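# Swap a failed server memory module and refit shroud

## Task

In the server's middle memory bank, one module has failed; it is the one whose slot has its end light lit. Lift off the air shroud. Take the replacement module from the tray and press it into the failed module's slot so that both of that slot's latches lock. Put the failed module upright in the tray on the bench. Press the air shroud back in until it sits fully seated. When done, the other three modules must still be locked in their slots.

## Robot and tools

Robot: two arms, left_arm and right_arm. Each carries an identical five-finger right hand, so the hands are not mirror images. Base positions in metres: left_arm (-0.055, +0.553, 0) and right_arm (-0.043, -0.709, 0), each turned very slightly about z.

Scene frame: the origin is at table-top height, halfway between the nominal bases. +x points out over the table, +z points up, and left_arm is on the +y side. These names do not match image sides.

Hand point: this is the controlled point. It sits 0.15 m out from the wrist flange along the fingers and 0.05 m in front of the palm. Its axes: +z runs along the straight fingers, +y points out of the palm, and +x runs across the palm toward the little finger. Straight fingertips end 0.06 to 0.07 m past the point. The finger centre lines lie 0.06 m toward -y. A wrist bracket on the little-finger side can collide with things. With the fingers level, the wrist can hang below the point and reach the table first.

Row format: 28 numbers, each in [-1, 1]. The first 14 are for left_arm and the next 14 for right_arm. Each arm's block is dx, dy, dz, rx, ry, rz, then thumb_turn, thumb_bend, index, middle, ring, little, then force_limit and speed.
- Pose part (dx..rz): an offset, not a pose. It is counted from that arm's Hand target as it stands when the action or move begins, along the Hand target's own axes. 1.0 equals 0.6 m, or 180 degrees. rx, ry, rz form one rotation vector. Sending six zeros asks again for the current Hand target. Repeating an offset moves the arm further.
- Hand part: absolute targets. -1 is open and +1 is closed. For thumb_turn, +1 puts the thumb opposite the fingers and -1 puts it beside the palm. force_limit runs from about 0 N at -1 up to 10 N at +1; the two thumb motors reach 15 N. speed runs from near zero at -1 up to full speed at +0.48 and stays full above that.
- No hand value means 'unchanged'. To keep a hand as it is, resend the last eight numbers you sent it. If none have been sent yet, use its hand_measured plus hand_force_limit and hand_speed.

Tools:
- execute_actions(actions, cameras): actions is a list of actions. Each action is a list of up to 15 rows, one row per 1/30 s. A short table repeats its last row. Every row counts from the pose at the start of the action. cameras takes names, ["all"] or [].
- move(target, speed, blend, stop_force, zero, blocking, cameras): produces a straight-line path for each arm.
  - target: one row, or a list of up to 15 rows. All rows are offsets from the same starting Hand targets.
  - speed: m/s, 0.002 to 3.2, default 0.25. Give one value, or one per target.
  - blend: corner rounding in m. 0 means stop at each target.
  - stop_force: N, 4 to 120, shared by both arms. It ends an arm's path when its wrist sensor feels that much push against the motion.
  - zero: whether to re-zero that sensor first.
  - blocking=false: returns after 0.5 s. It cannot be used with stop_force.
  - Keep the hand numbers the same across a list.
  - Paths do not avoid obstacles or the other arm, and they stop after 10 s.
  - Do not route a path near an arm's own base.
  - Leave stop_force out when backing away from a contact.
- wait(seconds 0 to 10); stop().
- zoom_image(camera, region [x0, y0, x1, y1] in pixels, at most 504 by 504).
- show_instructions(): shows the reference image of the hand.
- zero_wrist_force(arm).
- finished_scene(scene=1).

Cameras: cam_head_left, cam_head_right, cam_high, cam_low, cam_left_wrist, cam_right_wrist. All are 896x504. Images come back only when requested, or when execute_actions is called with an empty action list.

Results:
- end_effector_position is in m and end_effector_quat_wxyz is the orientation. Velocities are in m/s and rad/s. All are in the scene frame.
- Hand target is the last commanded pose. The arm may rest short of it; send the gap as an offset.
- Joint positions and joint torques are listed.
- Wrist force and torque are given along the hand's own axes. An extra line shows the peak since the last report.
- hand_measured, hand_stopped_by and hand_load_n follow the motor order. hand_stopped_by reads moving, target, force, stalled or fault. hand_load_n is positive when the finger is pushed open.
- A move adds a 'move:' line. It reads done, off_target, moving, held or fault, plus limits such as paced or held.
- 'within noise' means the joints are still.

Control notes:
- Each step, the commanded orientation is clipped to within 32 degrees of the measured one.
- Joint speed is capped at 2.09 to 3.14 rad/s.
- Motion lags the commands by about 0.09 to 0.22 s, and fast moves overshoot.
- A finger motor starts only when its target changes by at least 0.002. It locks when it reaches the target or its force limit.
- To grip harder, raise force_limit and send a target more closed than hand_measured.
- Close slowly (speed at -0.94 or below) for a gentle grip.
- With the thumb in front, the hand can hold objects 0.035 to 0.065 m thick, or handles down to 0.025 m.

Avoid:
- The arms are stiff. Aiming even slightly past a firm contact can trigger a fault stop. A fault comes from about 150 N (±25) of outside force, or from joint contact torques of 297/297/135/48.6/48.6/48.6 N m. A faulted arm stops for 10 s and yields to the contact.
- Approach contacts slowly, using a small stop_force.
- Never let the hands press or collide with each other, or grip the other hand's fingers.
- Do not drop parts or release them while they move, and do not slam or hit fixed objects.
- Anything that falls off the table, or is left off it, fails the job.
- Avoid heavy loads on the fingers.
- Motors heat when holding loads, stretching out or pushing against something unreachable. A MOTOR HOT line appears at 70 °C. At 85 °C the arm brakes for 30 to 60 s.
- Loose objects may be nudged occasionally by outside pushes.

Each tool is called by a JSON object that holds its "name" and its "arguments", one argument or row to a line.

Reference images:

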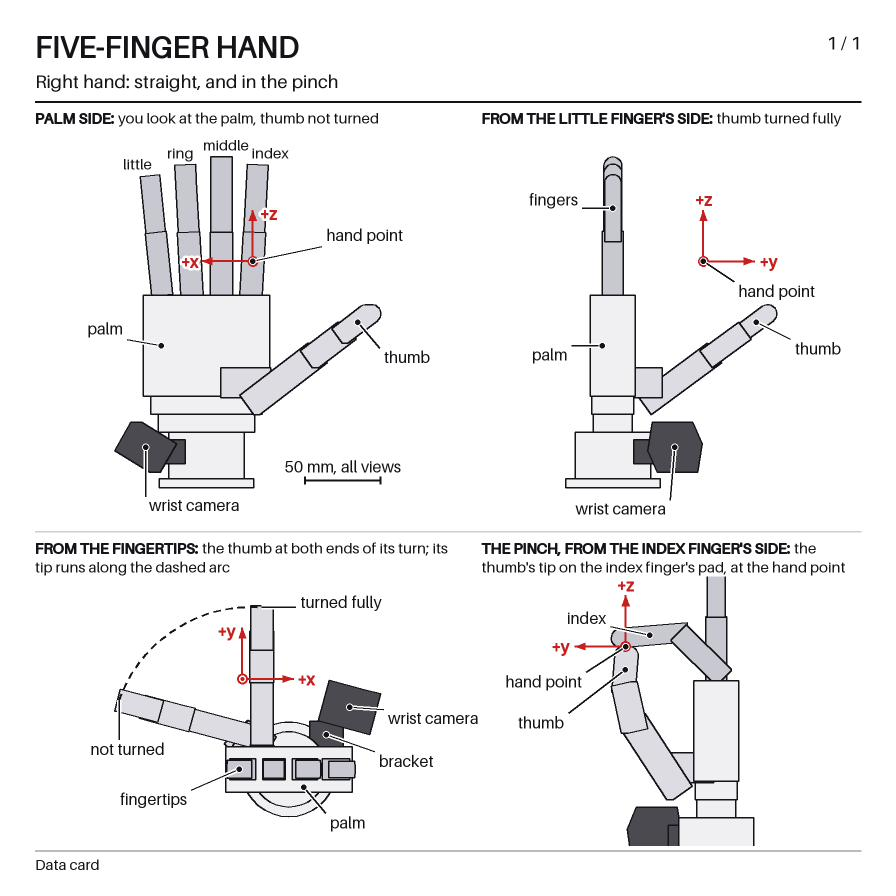

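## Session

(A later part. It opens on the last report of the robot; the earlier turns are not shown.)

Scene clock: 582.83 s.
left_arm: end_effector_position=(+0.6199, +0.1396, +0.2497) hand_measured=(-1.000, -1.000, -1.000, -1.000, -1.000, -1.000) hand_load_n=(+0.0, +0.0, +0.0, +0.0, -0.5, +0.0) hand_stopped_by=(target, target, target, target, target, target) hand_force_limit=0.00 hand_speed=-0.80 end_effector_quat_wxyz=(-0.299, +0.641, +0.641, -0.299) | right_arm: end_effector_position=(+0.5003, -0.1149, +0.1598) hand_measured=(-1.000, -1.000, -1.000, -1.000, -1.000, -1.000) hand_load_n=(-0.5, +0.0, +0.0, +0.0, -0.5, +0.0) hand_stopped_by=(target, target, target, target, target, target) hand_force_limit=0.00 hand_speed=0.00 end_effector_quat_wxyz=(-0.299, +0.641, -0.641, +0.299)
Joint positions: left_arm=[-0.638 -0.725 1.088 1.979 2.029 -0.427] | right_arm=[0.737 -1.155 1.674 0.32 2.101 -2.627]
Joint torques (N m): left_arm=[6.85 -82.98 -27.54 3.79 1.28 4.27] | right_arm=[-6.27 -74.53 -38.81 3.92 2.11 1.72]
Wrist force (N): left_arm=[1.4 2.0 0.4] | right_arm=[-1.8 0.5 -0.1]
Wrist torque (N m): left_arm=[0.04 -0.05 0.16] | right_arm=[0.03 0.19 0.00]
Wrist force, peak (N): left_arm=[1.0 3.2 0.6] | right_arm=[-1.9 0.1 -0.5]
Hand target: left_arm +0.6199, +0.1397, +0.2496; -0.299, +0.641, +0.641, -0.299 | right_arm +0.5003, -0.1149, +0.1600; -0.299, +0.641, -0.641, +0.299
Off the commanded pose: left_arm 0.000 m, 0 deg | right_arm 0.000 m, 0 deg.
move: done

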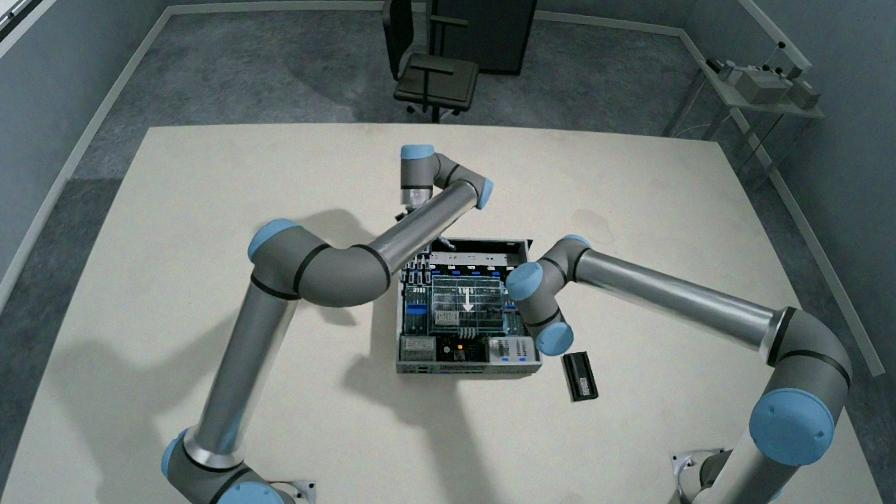

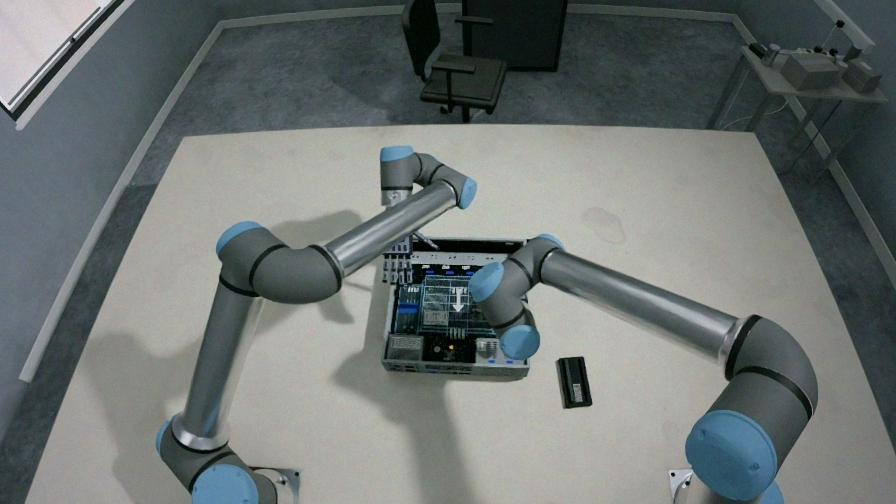

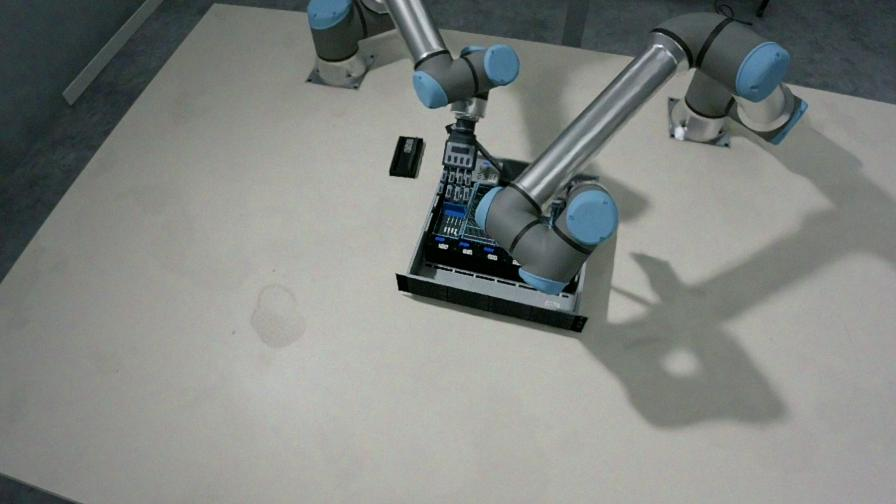

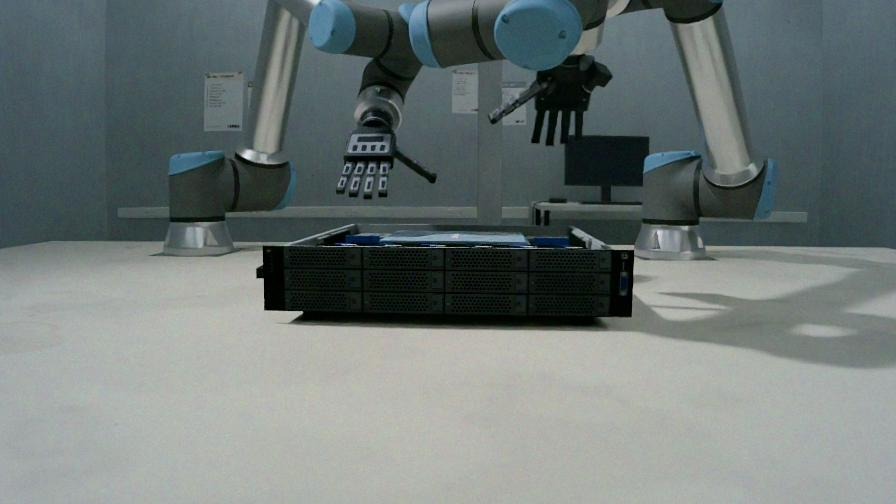

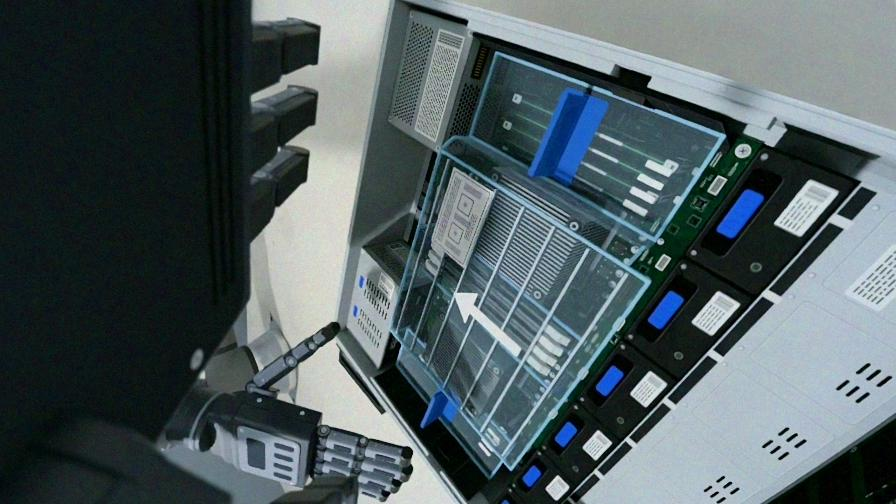

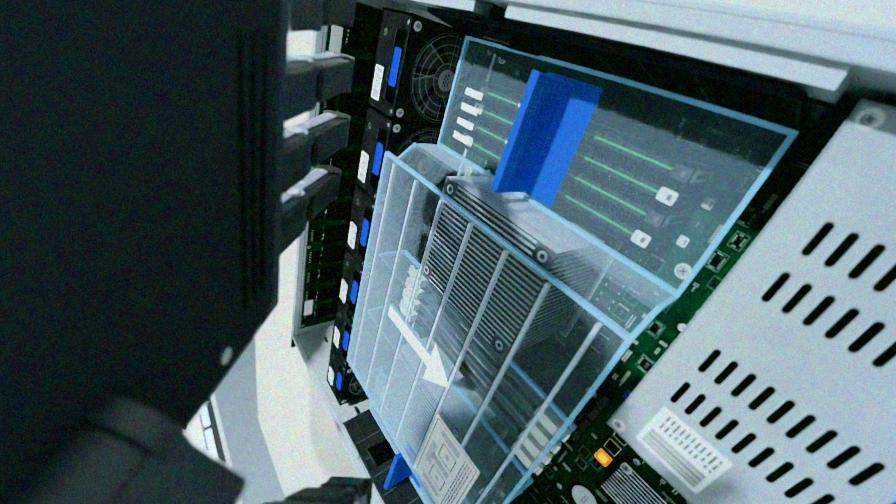

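{"name": "move", "arguments": {
  "target": [0, 0, 0, 0, 0, 0, 1, 0, 0, 0, 0, -1, 0, 0, 0, -0.0383, -0.0321, 0, 0, 0, 1, 0, 0, 0, 0, -1, 0, 0],
  "speed": 0.2,
  "cameras": ["cam_left_wrist", "cam_right_wrist", "cam_low"]
}}

Scene clock: 611.80 s.
left_arm: end_effector_position=(+0.6199, +0.1397, +0.2496) hand_measured=(+1.000, +0.000, +0.000, +0.000, +0.000, -1.000) hand_load_n=(+0.0, +0.0, +0.0, +0.0, +0.0, +0.0) hand_stopped_by=(target, target, target, target, target, target) hand_force_limit=0.00 hand_speed=0.00 end_effector_quat_wxyz=(-0.299, +0.641, +0.641, -0.299) | right_arm: end_effector_position=(+0.5003, -0.1149, +0.1899) hand_measured=(+1.000, +0.000, +0.000, +0.000, +0.000, -1.000) hand_load_n=(+0.0, +0.0, +0.0, +0.0, +0.0, +0.0) hand_stopped_by=(target, target, target, target, target, target) hand_force_limit=0.00 hand_speed=0.00 end_effector_quat_wxyz=(-0.299, +0.641, -0.641, +0.299)
Joint positions: left_arm=[-0.638 -0.725 1.089 1.979 2.029 -0.427] | right_arm=[0.737 -1.178 1.649 0.369 2.101 -2.627]
Joint torques (N m): left_arm=[0.75 -86.09 -35.26 4.31 0.27 3.65] | right_arm=[-11.44 -56.65 -27.07 -1.26 -0.65 -3.11]
Wrist force (N): left_arm=[1.1 2.2 0.7] | right_arm=[-1.6 0.0 -0.3]
Wrist torque (N m): left_arm=[0.06 -0.04 0.08] | right_arm=[0.02 0.12 0.00]
Wrist force, peak (N): left_arm=[1.0 2.9 0.4] | right_arm=[-1.9 -0.6 -1.0]
Hand target: left_arm +0.6199, +0.1397, +0.2496; -0.299, +0.641, +0.641, -0.299 | right_arm +0.5003, -0.1149, +0.1899; -0.299, +0.641, -0.641, +0.299
Off the commanded pose: left_arm 0.000 m, 0 deg | right_arm 0.000 m, 0 deg.
move: done
Images, in order (width x height): cam_low 896x504, cam_left_wrist 896x504, cam_right_wrist 896x504.

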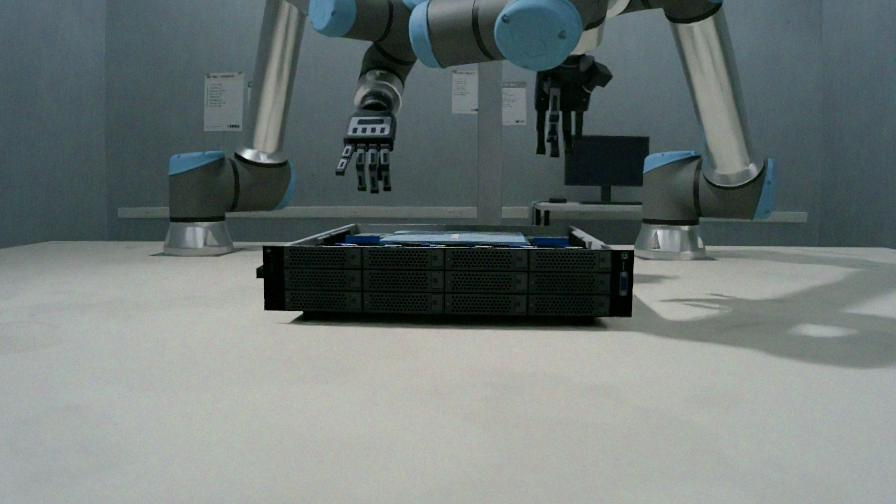

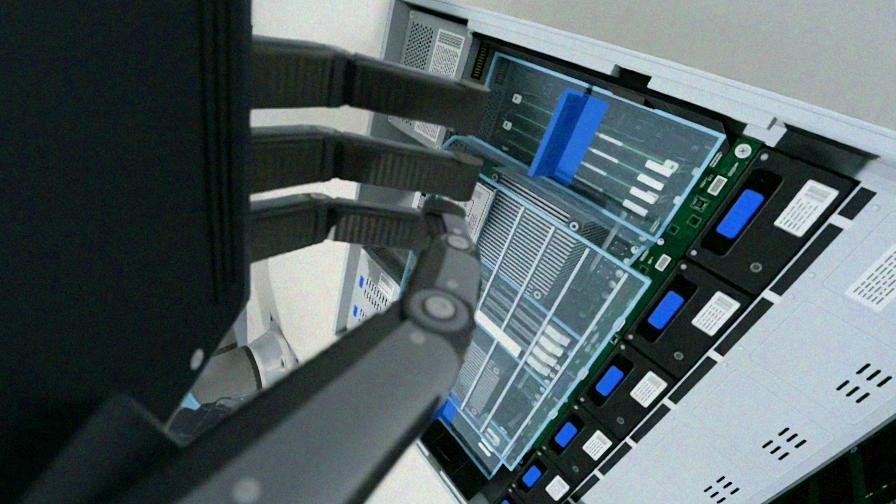

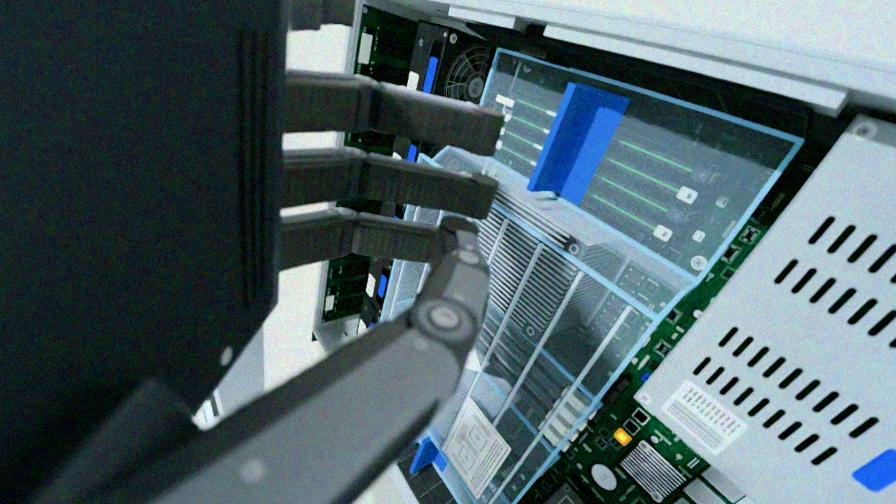

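{"name": "zoom_image", "arguments": {
  "camera": "cam_right_wrist",
  "region": [270, 60, 550, 340]
}}

{"name": "zoom_image", "arguments": {
  "camera": "cam_left_wrist",
  "region": [240, 20, 520, 300]
}}

Scaled by 1.800 from the camera's 896x504 image, which has a finer 1280x720 frame.

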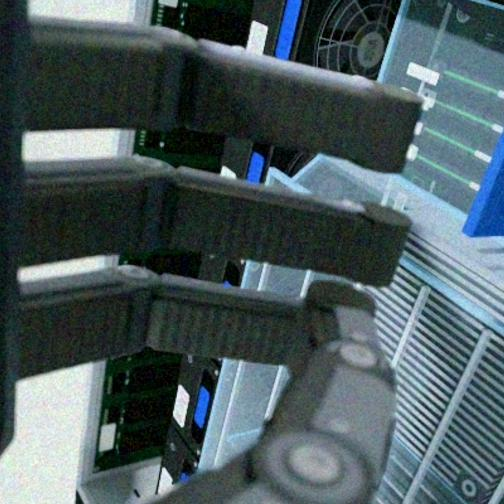

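Scaled by 1.800 from the camera's 896x504 image, which has a finer 1280x720 frame.

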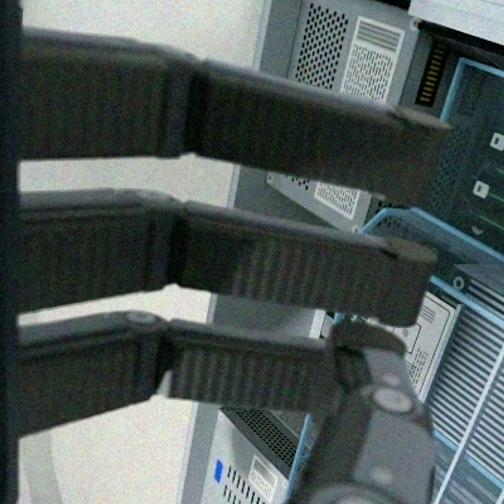

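{"name": "move", "arguments": {
  "target": [0, 0.06383, 0.05357, 0, 0, 0, 1, -0.4, 0.2, 0.2, 0.2, -1, 0, 0, 0.055, 0.00693, 0.09545, 0, 0, 0, 1, -0.4, 0.2, 0.2, 0.2, -1, 0, 0],
  "speed": 0.15,
  "cameras": ["cam_left_wrist", "cam_right_wrist", "cam_low"]
}}

{"name": "zoom_image", "arguments": {
  "camera": "cam_right_wrist",
  "region": [350, 80, 630, 340]
}}

{"name": "zoom_image", "arguments": {
  "camera": "cam_left_wrist",
  "region": [400, 0, 740, 300]
}}

Scene clock: 660.40 s.
left_arm: end_effector_position=(+0.6198, +0.1397, +0.1996) hand_measured=(+1.000, -0.400, +0.200, +0.200, +0.200, -1.000) hand_load_n=(+0.0, +0.0, +0.0, +0.0, +0.0, +0.0) hand_stopped_by=(target, target, target, target, target, target) hand_force_limit=0.00 hand_speed=0.00 end_effector_quat_wxyz=(-0.299, +0.641, +0.641, -0.299) | right_arm: end_effector_position=(+0.5414, -0.1479, +0.1498) hand_measured=(+1.000, -0.400, +0.200, +0.200, +0.200, -1.000) hand_load_n=(+0.0, +0.0, +0.0, +0.0, +0.0, +0.0) hand_stopped_by=(target, target, target, target, target, target) hand_force_limit=0.00 hand_speed=0.00 end_effector_quat_wxyz=(-0.299, +0.641, -0.641, +0.299)
Joint positions: left_arm=[-0.638 -0.69 1.117 1.915 2.029 -0.427] | right_arm=[0.658 -1.156 1.691 0.273 2.047 -2.693]
Joint torques (N m): left_arm=[-5.91 -99.38 -48.6 5.47 -0.29 3.37] | right_arm=[-4.29 -77.82 -46.6 2.35 1.68 2.39]
Wrist force (N): left_arm=[1.4 2.4 0.5] | right_arm=[-1.8 0.1 -1.2]
Wrist torque (N m): left_arm=[0.12 -0.07 0.12] | right_arm=[0.02 0.31 -0.09]
Wrist force, peak (N): left_arm=[1.3 3.5 1.3] | right_arm=[-2.2 -0.2 -1.6]
Hand target: left_arm +0.6199, +0.1396, +0.1996; -0.299, +0.641, +0.641, -0.299 | right_arm +0.5415, -0.1479, +0.1499; -0.299, +0.641, -0.641, +0.299
Off the commanded pose: left_arm 0.000 m, 0 deg | right_arm 0.000 m, 0 deg.
move: done
Images, in order (width x height): cam_low 896x504, cam_left_wrist 896x504, cam_right_wrist 896x504.

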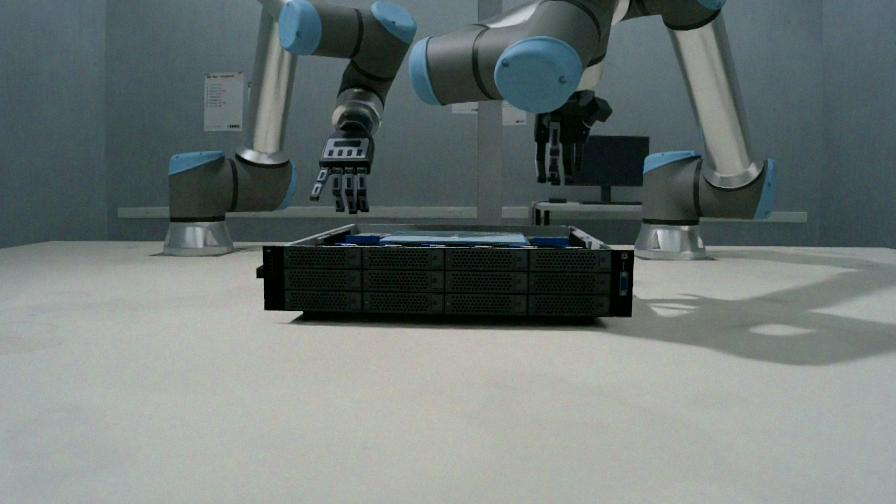

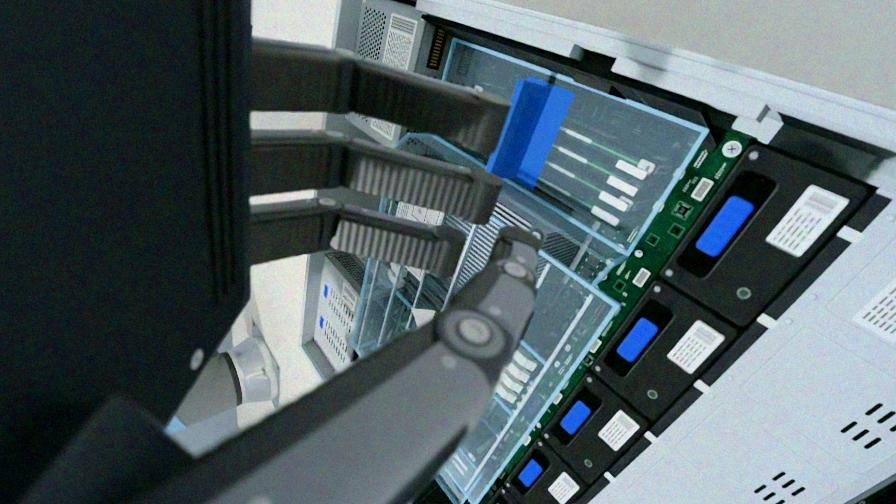

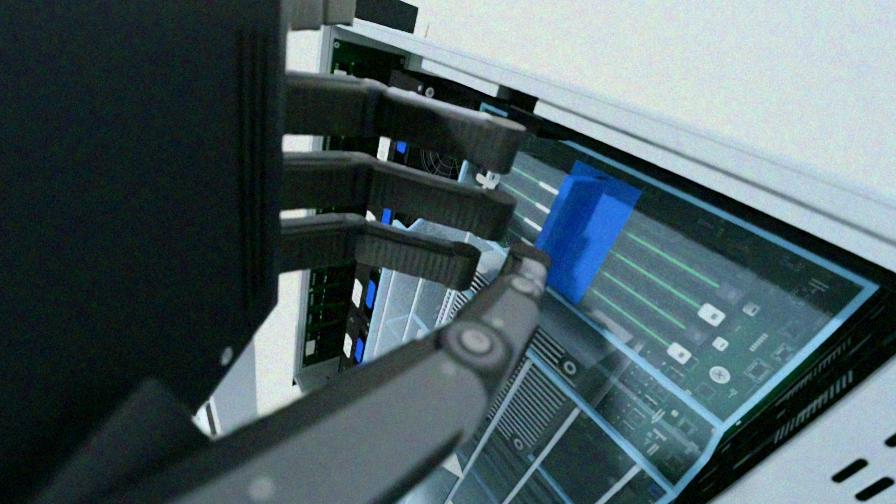

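Scaled by 1.800 from the camera's 896x504 image, which has a finer 1280x720 frame.

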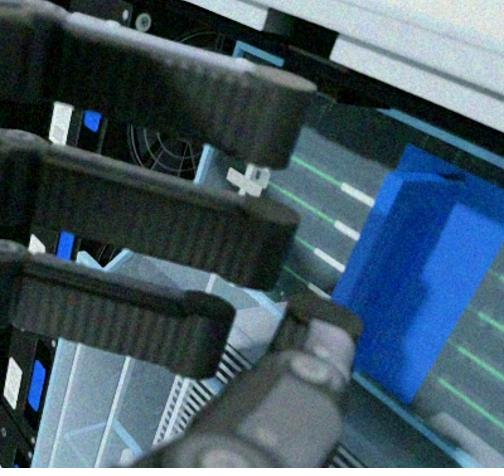

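Scaled by 1.482 from the camera's 896x504 image, which has a finer 1280x720 frame.

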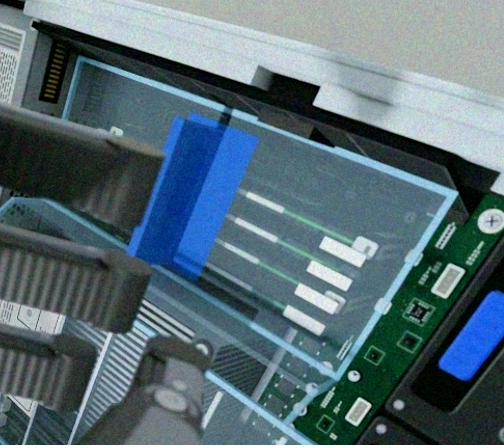

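{"name": "zoom_image", "arguments": {
  "camera": "cam_left_wrist",
  "region": [340, 0, 844, 284]
}}

{"name": "move", "arguments": {
  "target": [0, -0.06428, 0.0766, 0, 0, 0, 1, -0.4, 0.2, 0.2, 0.2, -1, 0, 0, 0, 0.0383, 0.0321, 0, 0, 0, 1, -0.4, 0.2, 0.2, 0.2, -1, 0, 0],
  "speed": 0.06,
  "stop_force": 8,
  "cameras": ["cam_left_wrist", "cam_right_wrist", "cam_low"]
}}

{"name": "zoom_image", "arguments": {
  "camera": "cam_right_wrist",
  "region": [350, 80, 630, 340]
}}

{"name": "zoom_image", "arguments": {
  "camera": "cam_left_wrist",
  "region": [340, 0, 844, 284]
}}

Scaled by 1.000.

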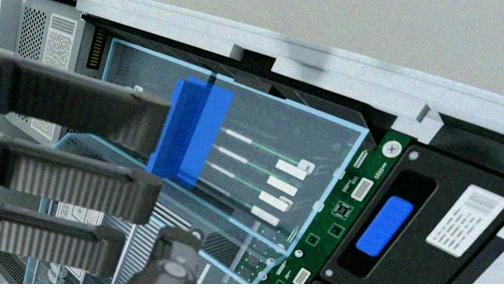

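Scene clock: 712.67 s.
left_arm: end_effector_position=(+0.5599, +0.1397, +0.1996) hand_measured=(+1.000, -0.400, +0.200, +0.200, +0.200, -1.000) hand_load_n=(-0.5, +0.0, +0.0, +0.0, +0.0, -0.5) hand_stopped_by=(target, target, target, target, target, target) hand_force_limit=0.00 hand_speed=0.00 end_effector_quat_wxyz=(-0.299, +0.641, +0.641, -0.299) | right_arm: end_effector_position=(+0.5415, -0.1479, +0.1200) hand_measured=(+1.000, -0.400, +0.200, +0.200, +0.200, -1.000) hand_load_n=(+0.0, +0.0, +0.0, +0.0, +0.0, +0.0) hand_stopped_by=(target, target, target, target, target, target) hand_force_limit=0.00 hand_speed=0.00 end_effector_quat_wxyz=(-0.299, +0.641, -0.641, +0.299)
Joint positions: left_arm=[-0.679 -0.776 1.277 1.826 2.057 -0.46] | right_arm=[0.658 -1.13 1.713 0.225 2.047 -2.693]
Joint torques (N m): left_arm=[6.33 -78.14 -47.59 6.58 -1.31 4.19] | right_arm=[10.48 -82.73 -45.38 4.21 2.37 1.73]
Wrist force (N): left_arm=[1.2 2.6 0.7] | right_arm=[-1.5 0.6 -0.9]
Wrist torque (N m): left_arm=[0.14 0.00 0.13] | right_arm=[0.05 0.16 -0.09]
Wrist force, peak (N): left_arm=[1.6 3.0 0.0] | right_arm=[-2.4 0.0 -1.3]
Hand target: left_arm +0.5599, +0.1397, +0.1996; -0.299, +0.641, +0.641, -0.299 | right_arm +0.5415, -0.1479, +0.1200; -0.299, +0.641, -0.641, +0.299
Off the commanded pose: left_arm 0.000 m, 0 deg | right_arm 0.000 m, 0 deg.
move: done
Images, in order (width x height): cam_low 896x504, cam_left_wrist 896x504, cam_right_wrist 896x504.

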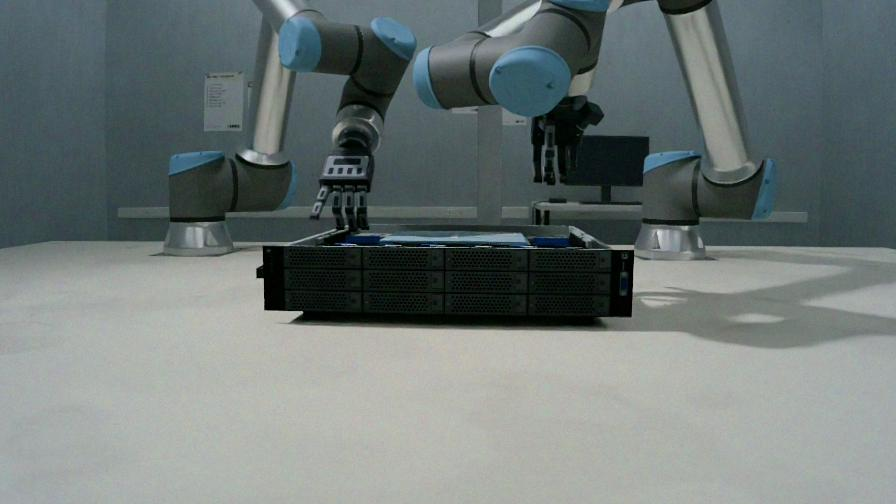

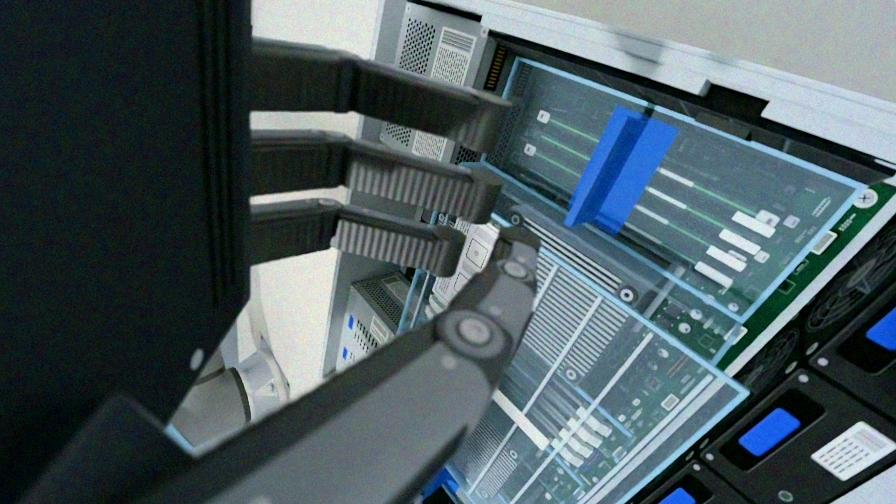

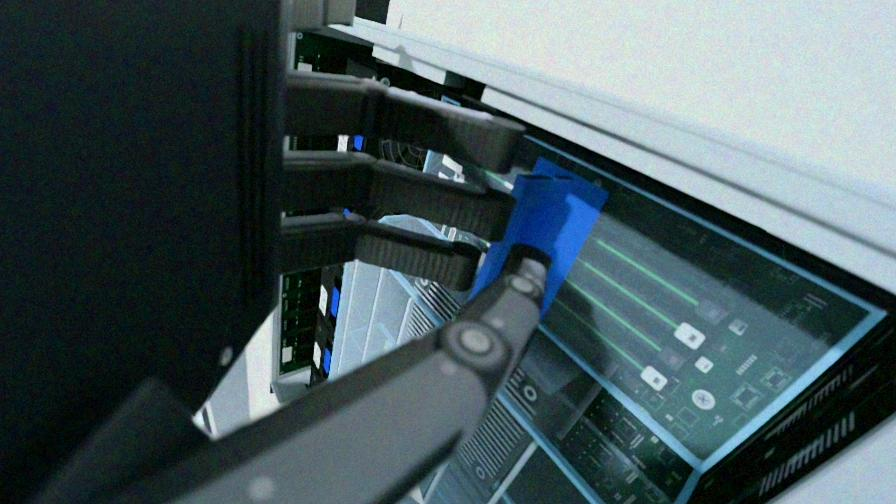

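Scaled by 1.800 from the camera's 896x504 image, which has a finer 1280x720 frame.

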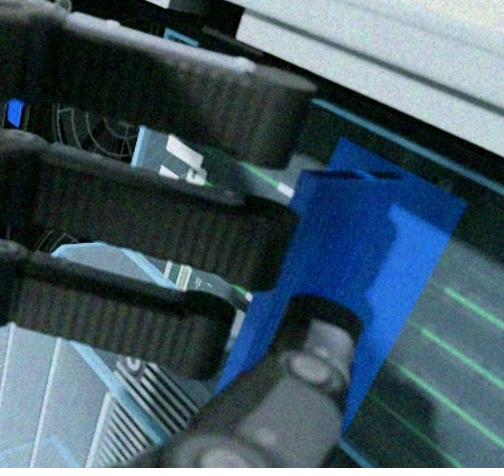

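Scaled by 1.000.

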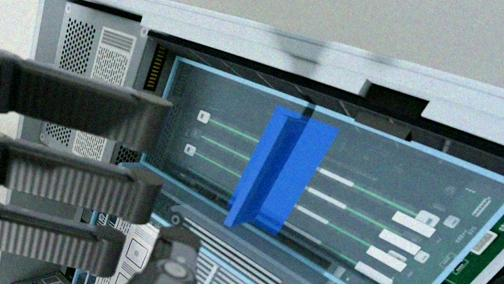

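{"name": "zoom_image", "arguments": {
  "camera": "cam_low",
  "region": [290, 140, 450, 260]
}}

Scaled by 3.150 from the camera's 896x504 image, which has a finer 1280x720 frame.

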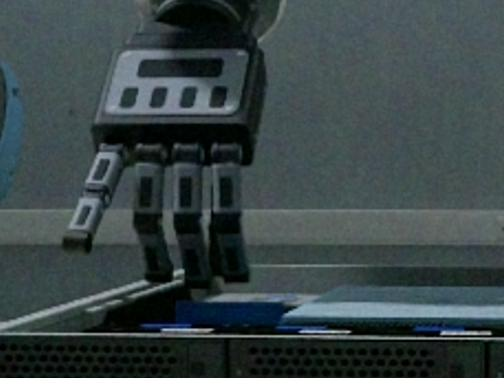

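{"name": "move", "arguments": {
  "target": [0, 0, 0, 0, 0, 0, 1, -0.4, 0.2, 0.2, 0.2, -1, 0, 0, -0.01667, -0.01871, 0.00933, 0, 0, 0, 1, -0.5, 0.0, 0.0, 0.0, -1, 0, 0],
  "speed": 0.06,
  "cameras": ["cam_right_wrist", "cam_low"]
}}

{"name": "zoom_image", "arguments": {
  "camera": "cam_right_wrist",
  "region": [350, 80, 630, 340]
}}

{"name": "zoom_image", "arguments": {
  "camera": "cam_low",
  "region": [290, 140, 450, 260]
}}

Scene clock: 767.43 s.
left_arm: end_effector_position=(+0.5599, +0.1397, +0.1996) hand_measured=(+1.000, -0.400, +0.200, +0.200, +0.200, -1.000) hand_load_n=(+0.0, +0.0, +0.0, +0.0, +0.0, +0.0) hand_stopped_by=(target, target, target, target, target, target) hand_force_limit=0.00 hand_speed=0.00 end_effector_quat_wxyz=(-0.299, +0.641, +0.641, -0.299) | right_arm: end_effector_position=(+0.5531, -0.1378, +0.1250) hand_measured=(+1.000, -0.500, +0.000, +0.000, +0.000, -1.000) hand_load_n=(+0.0, +0.0, +0.0, +0.0, +0.0, +0.0) hand_stopped_by=(target, target, target, target, target, target) hand_force_limit=0.00 hand_speed=0.00 end_effector_quat_wxyz=(-0.299, +0.641, -0.641, +0.299)
Joint positions: left_arm=[-0.679 -0.776 1.277 1.826 2.057 -0.46] | right_arm=[0.66 -1.113 1.675 0.246 2.049 -2.692]
Joint torques (N m): left_arm=[5.91 -77.41 -48.19 6.72 -1.24 4.07] | right_arm=[9.69 -85 -26.72 -1.64 2.06 2.44]
Wrist force (N): left_arm=[1.3 1.9 0.6] | right_arm=[-1.6 0.2 -1.1]
Wrist torque (N m): left_arm=[0.05 -0.02 0.11] | right_arm=[0.02 0.21 -0.07]
Wrist force, peak (N): left_arm=[1.4 2.6 0.4] | right_arm=[-2.4 0.2 -1.4]
Hand target: left_arm +0.5599, +0.1397, +0.1996; -0.299, +0.641, +0.641, -0.299 | right_arm +0.5530, -0.1379, +0.1250; -0.299, +0.641, -0.641, +0.299
Off the commanded pose: left_arm 0.000 m, 0 deg | right_arm 0.000 m, 0 deg.
move: done
Images, in order (width x height): cam_low 896x504, cam_right_wrist 896x504.

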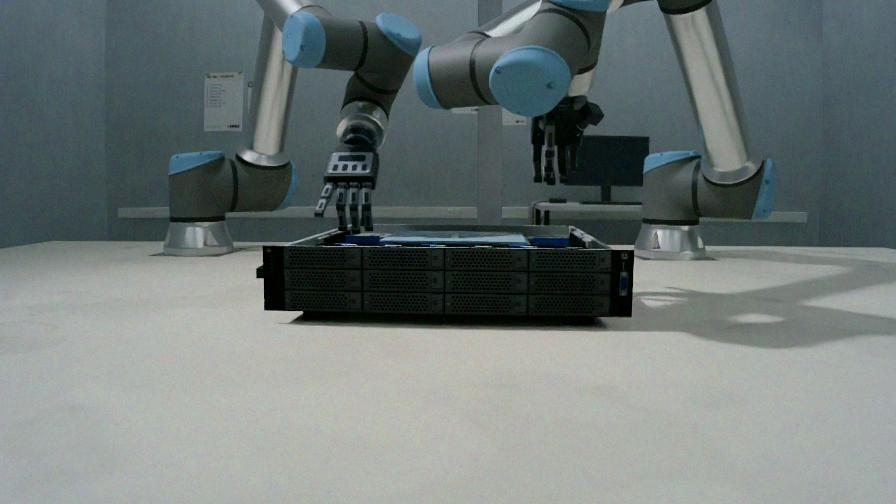

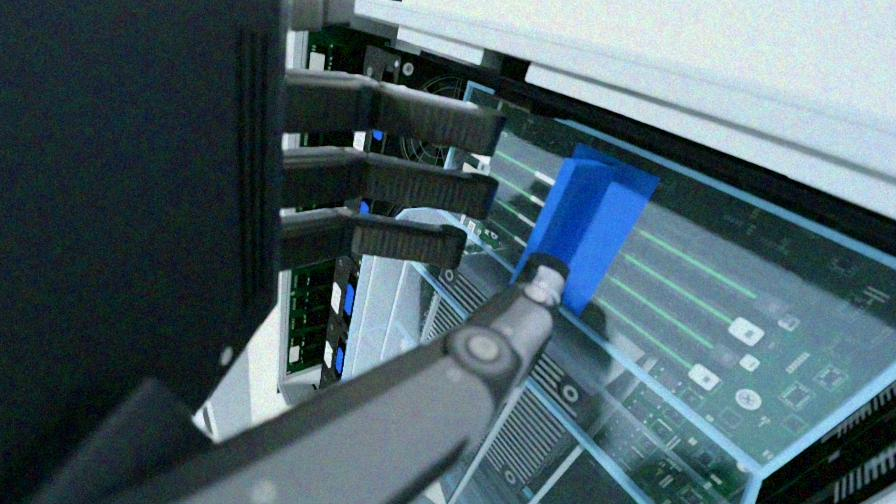

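Scaled by 1.800 from the camera's 896x504 image, which has a finer 1280x720 frame.

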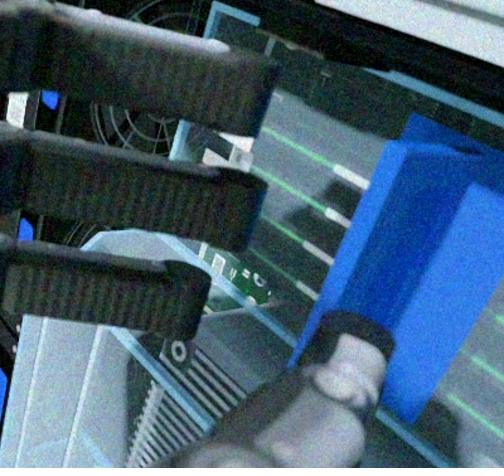

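Scaled by 3.150 from the camera's 896x504 image, which has a finer 1280x720 frame.

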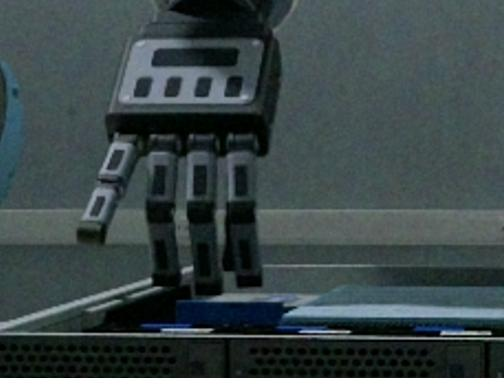

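{"name": "move", "arguments": {
  "target": [0, 0, 0, 0, 0, 0, 1, -0.4, 0.2, 0.2, 0.2, -1, 0, 0, -0.02, -0.00696, 0.0083, 0, 0, 0, 1, -0.35, 0.2, 0.2, 0.2, -1, 0, 0],
  "speed": 0.06,
  "cameras": ["cam_right_wrist", "cam_low"]
}}

{"name": "zoom_image", "arguments": {
  "camera": "cam_right_wrist",
  "region": [350, 80, 630, 340]
}}

{"name": "zoom_image", "arguments": {
  "camera": "cam_low",
  "region": [290, 140, 450, 260]
}}

Scene clock: 840.07 s.
left_arm: end_effector_position=(+0.5599, +0.1397, +0.1996) hand_measured=(+1.000, -0.400, +0.200, +0.200, +0.200, -1.000) hand_load_n=(+0.0, +0.0, +0.0, +0.0, +0.0, +0.0) hand_stopped_by=(target, target, target, target, target, target) hand_force_limit=0.00 hand_speed=0.00 end_effector_quat_wxyz=(-0.299, +0.641, +0.641, -0.299) | right_arm: end_effector_position=(+0.5595, -0.1258, +0.1250) hand_measured=(+1.000, -0.350, +0.200, +0.200, +0.200, -1.000) hand_load_n=(+0.0, +0.0, +0.0, +0.0, +0.0, +0.0) hand_stopped_by=(target, target, target, target, target, target) hand_force_limit=0.00 hand_speed=0.00 end_effector_quat_wxyz=(-0.299, +0.641, -0.641, +0.299)
Joint positions: left_arm=[-0.679 -0.776 1.277 1.826 2.057 -0.46] | right_arm=[0.668 -1.093 1.645 0.26 2.054 -2.685]
Joint torques (N m): left_arm=[9.32 -75.88 -47.96 6.26 -1.21 4.53] | right_arm=[-6.98 -87.58 -25.86 -0.99 0.1 -0.53]
Wrist force (N): left_arm=[1.4 2.4 0.7] | right_arm=[-1.3 0.6 -0.6]
Wrist torque (N m): left_arm=[0.11 -0.05 0.13] | right_arm=[0.08 0.15 -0.03]
Wrist force, peak (N): left_arm=[1.2 2.5 1.4] | right_arm=[-1.9 0.3 -1.5]
Hand target: left_arm +0.5599, +0.1397, +0.1996; -0.299, +0.641, +0.641, -0.299 | right_arm +0.5595, -0.1259, +0.1250; -0.299, +0.641, -0.641, +0.299
Off the commanded pose: left_arm 0.000 m, 0 deg | right_arm 0.000 m, 0 deg.
move: done
Images, in order (width x height): cam_low 896x504, cam_right_wrist 896x504.

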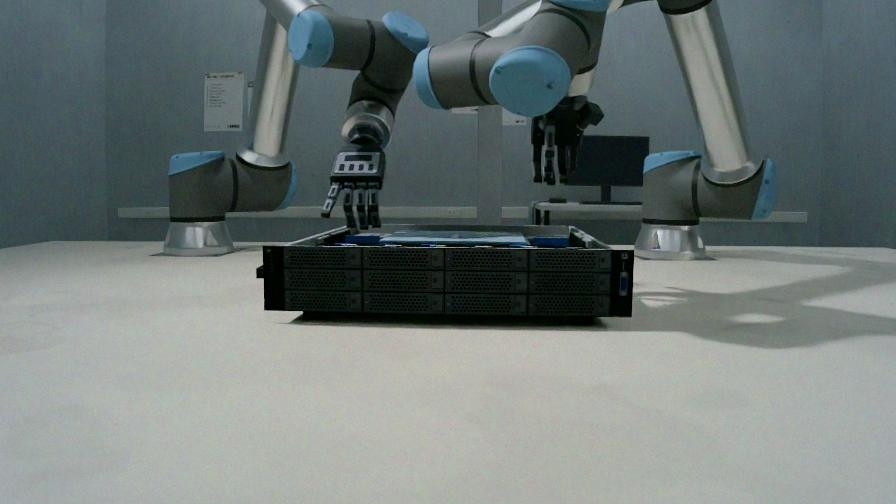

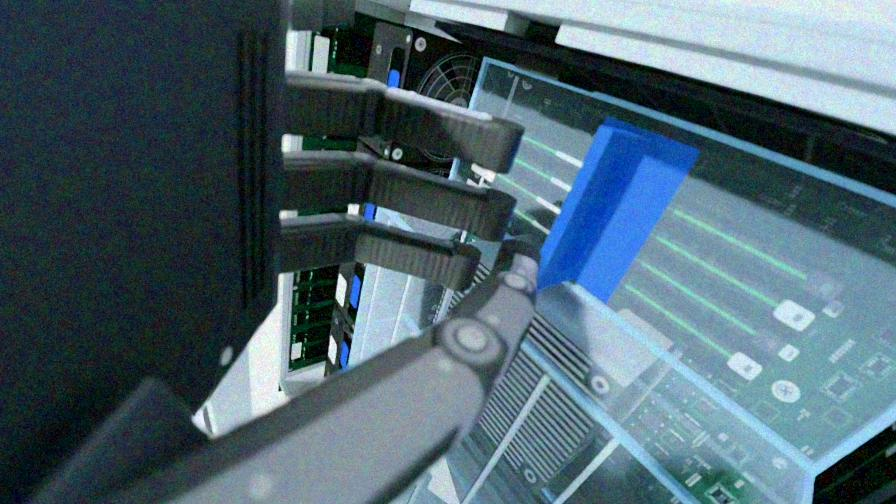

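Scaled by 1.800 from the camera's 896x504 image, which has a finer 1280x720 frame.

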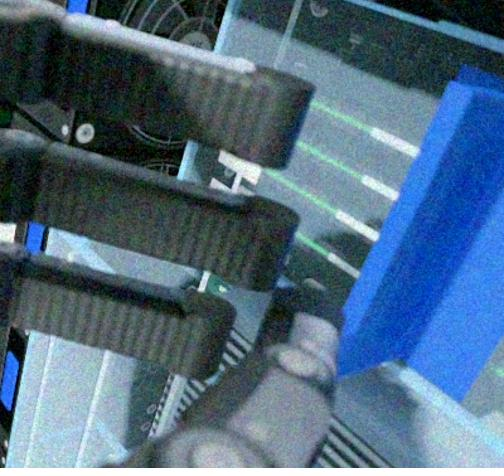

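Scaled by 3.150 from the camera's 896x504 image, which has a finer 1280x720 frame.

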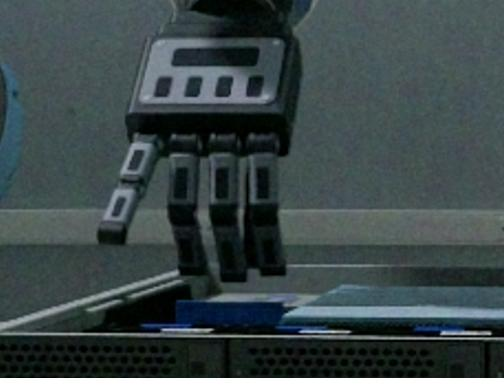

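{"name": "move", "arguments": {
  "target": [0, 0, 0, 0, 0, 0, 1, -0.4, 0.2, 0.2, 0.2, -1, 0, 0, 0, 0.0455, 0.0339, 0, 0, 0, 1, -0.35, 0.2, 0.2, 0.2, -1, 0, 0],
  "speed": 0.03,
  "stop_force": 4,
  "cameras": ["cam_right_wrist", "cam_low"]
}}

{"name": "zoom_image", "arguments": {
  "camera": "cam_right_wrist",
  "region": [350, 80, 630, 340]
}}

{"name": "zoom_image", "arguments": {
  "camera": "cam_low",
  "region": [290, 140, 450, 260]
}}

Scene clock: 857.07 s.
left_arm: end_effector_position=(+0.5599, +0.1397, +0.1996) hand_measured=(+1.000, -0.400, +0.200, +0.200, +0.200, -1.000) hand_load_n=(+0.0, +0.0, +0.5, +0.0, +0.0, +0.0) hand_stopped_by=(target, target, target, target, target, target) hand_force_limit=0.00 hand_speed=0.00 end_effector_quat_wxyz=(-0.299, +0.641, +0.641, -0.299) | right_arm: end_effector_position=(+0.5584, -0.1259, +0.1050) hand_measured=(+1.000, -0.350, +0.200, +0.200, +0.200, -1.000) hand_load_n=(+0.0, +0.5, +0.0, +0.0, +0.0, +0.0) hand_stopped_by=(target, target, target, target, target, target) hand_force_limit=0.00 hand_speed=0.00 end_effector_quat_wxyz=(-0.299, +0.641, -0.641, +0.299)
Joint positions: left_arm=[-0.679 -0.776 1.277 1.826 2.057 -0.46] | right_arm=[0.669 -1.076 1.66 0.228 2.055 -2.684]
Joint torques (N m): left_arm=[6.7 -80.73 -46.29 6.29 -0.88 4.19] | right_arm=[-11.52 -87.25 -45.31 -0.38 -0.35 -2.76]
Wrist force (N): left_arm=[1.3 2.5 1.0] | right_arm=[-1.4 0.5 -0.8]
Wrist torque (N m): left_arm=[0.10 -0.04 0.13] | right_arm=[0.09 0.12 -0.05]
Wrist force, peak (N): left_arm=[1.3 2.4 1.3] | right_arm=[-1.5 -1.6 -6.3]
Hand target: left_arm +0.5599, +0.1397, +0.1996; -0.299, +0.641, +0.641, -0.299 | right_arm +0.5584, -0.1259, +0.1050; -0.299, +0.641, -0.641, +0.299 (not the last commanded pose)
Off the commanded pose: left_arm 0.000 m, 0 deg | right_arm 0.014 m, 0 deg.
move: contact (right_arm)
Images, in order (width x height): cam_low 896x504, cam_right_wrist 896x504.

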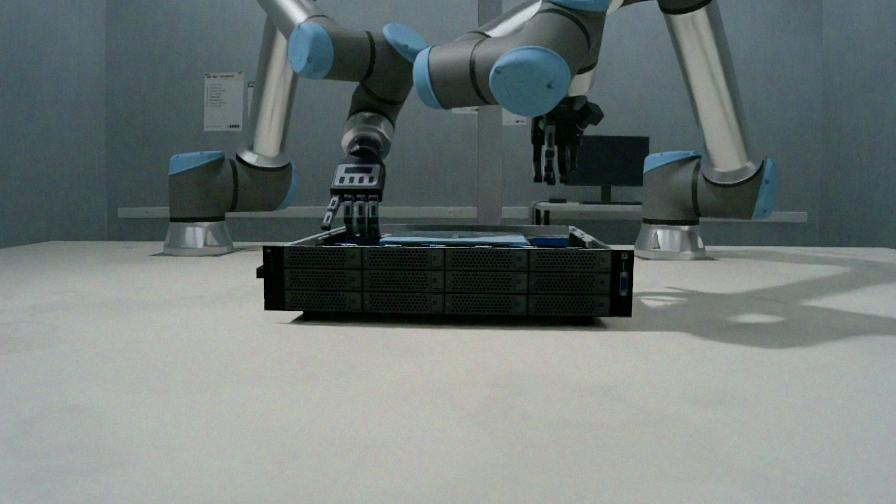

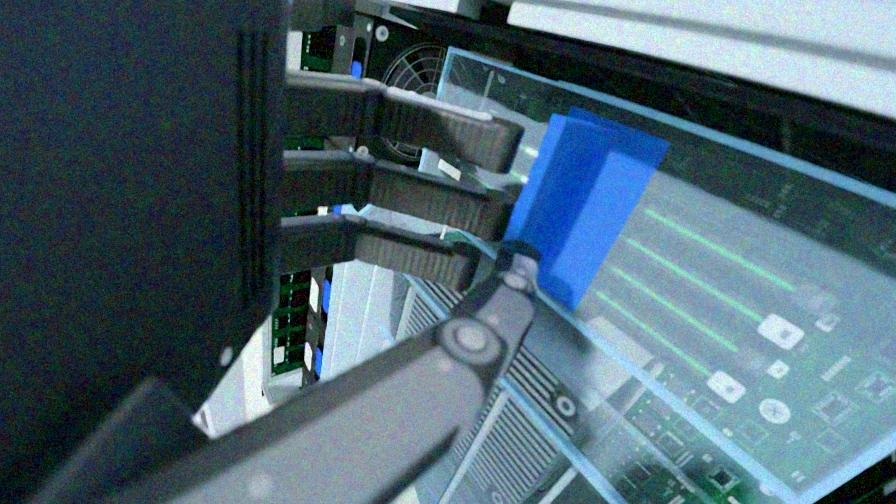

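Scaled by 1.800 from the camera's 896x504 image, which has a finer 1280x720 frame.

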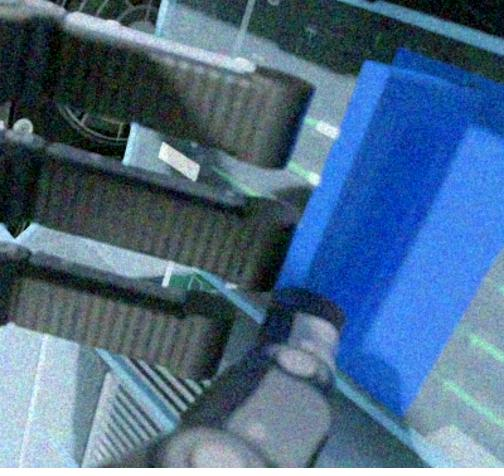

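Scaled by 3.150 from the camera's 896x504 image, which has a finer 1280x720 frame.

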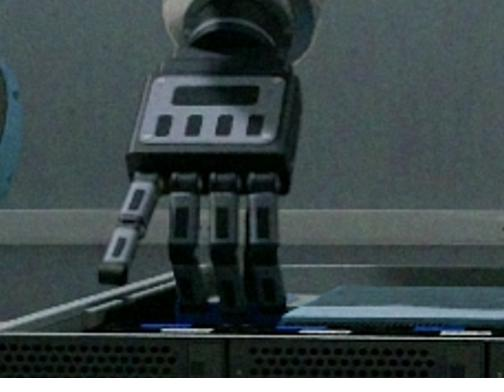

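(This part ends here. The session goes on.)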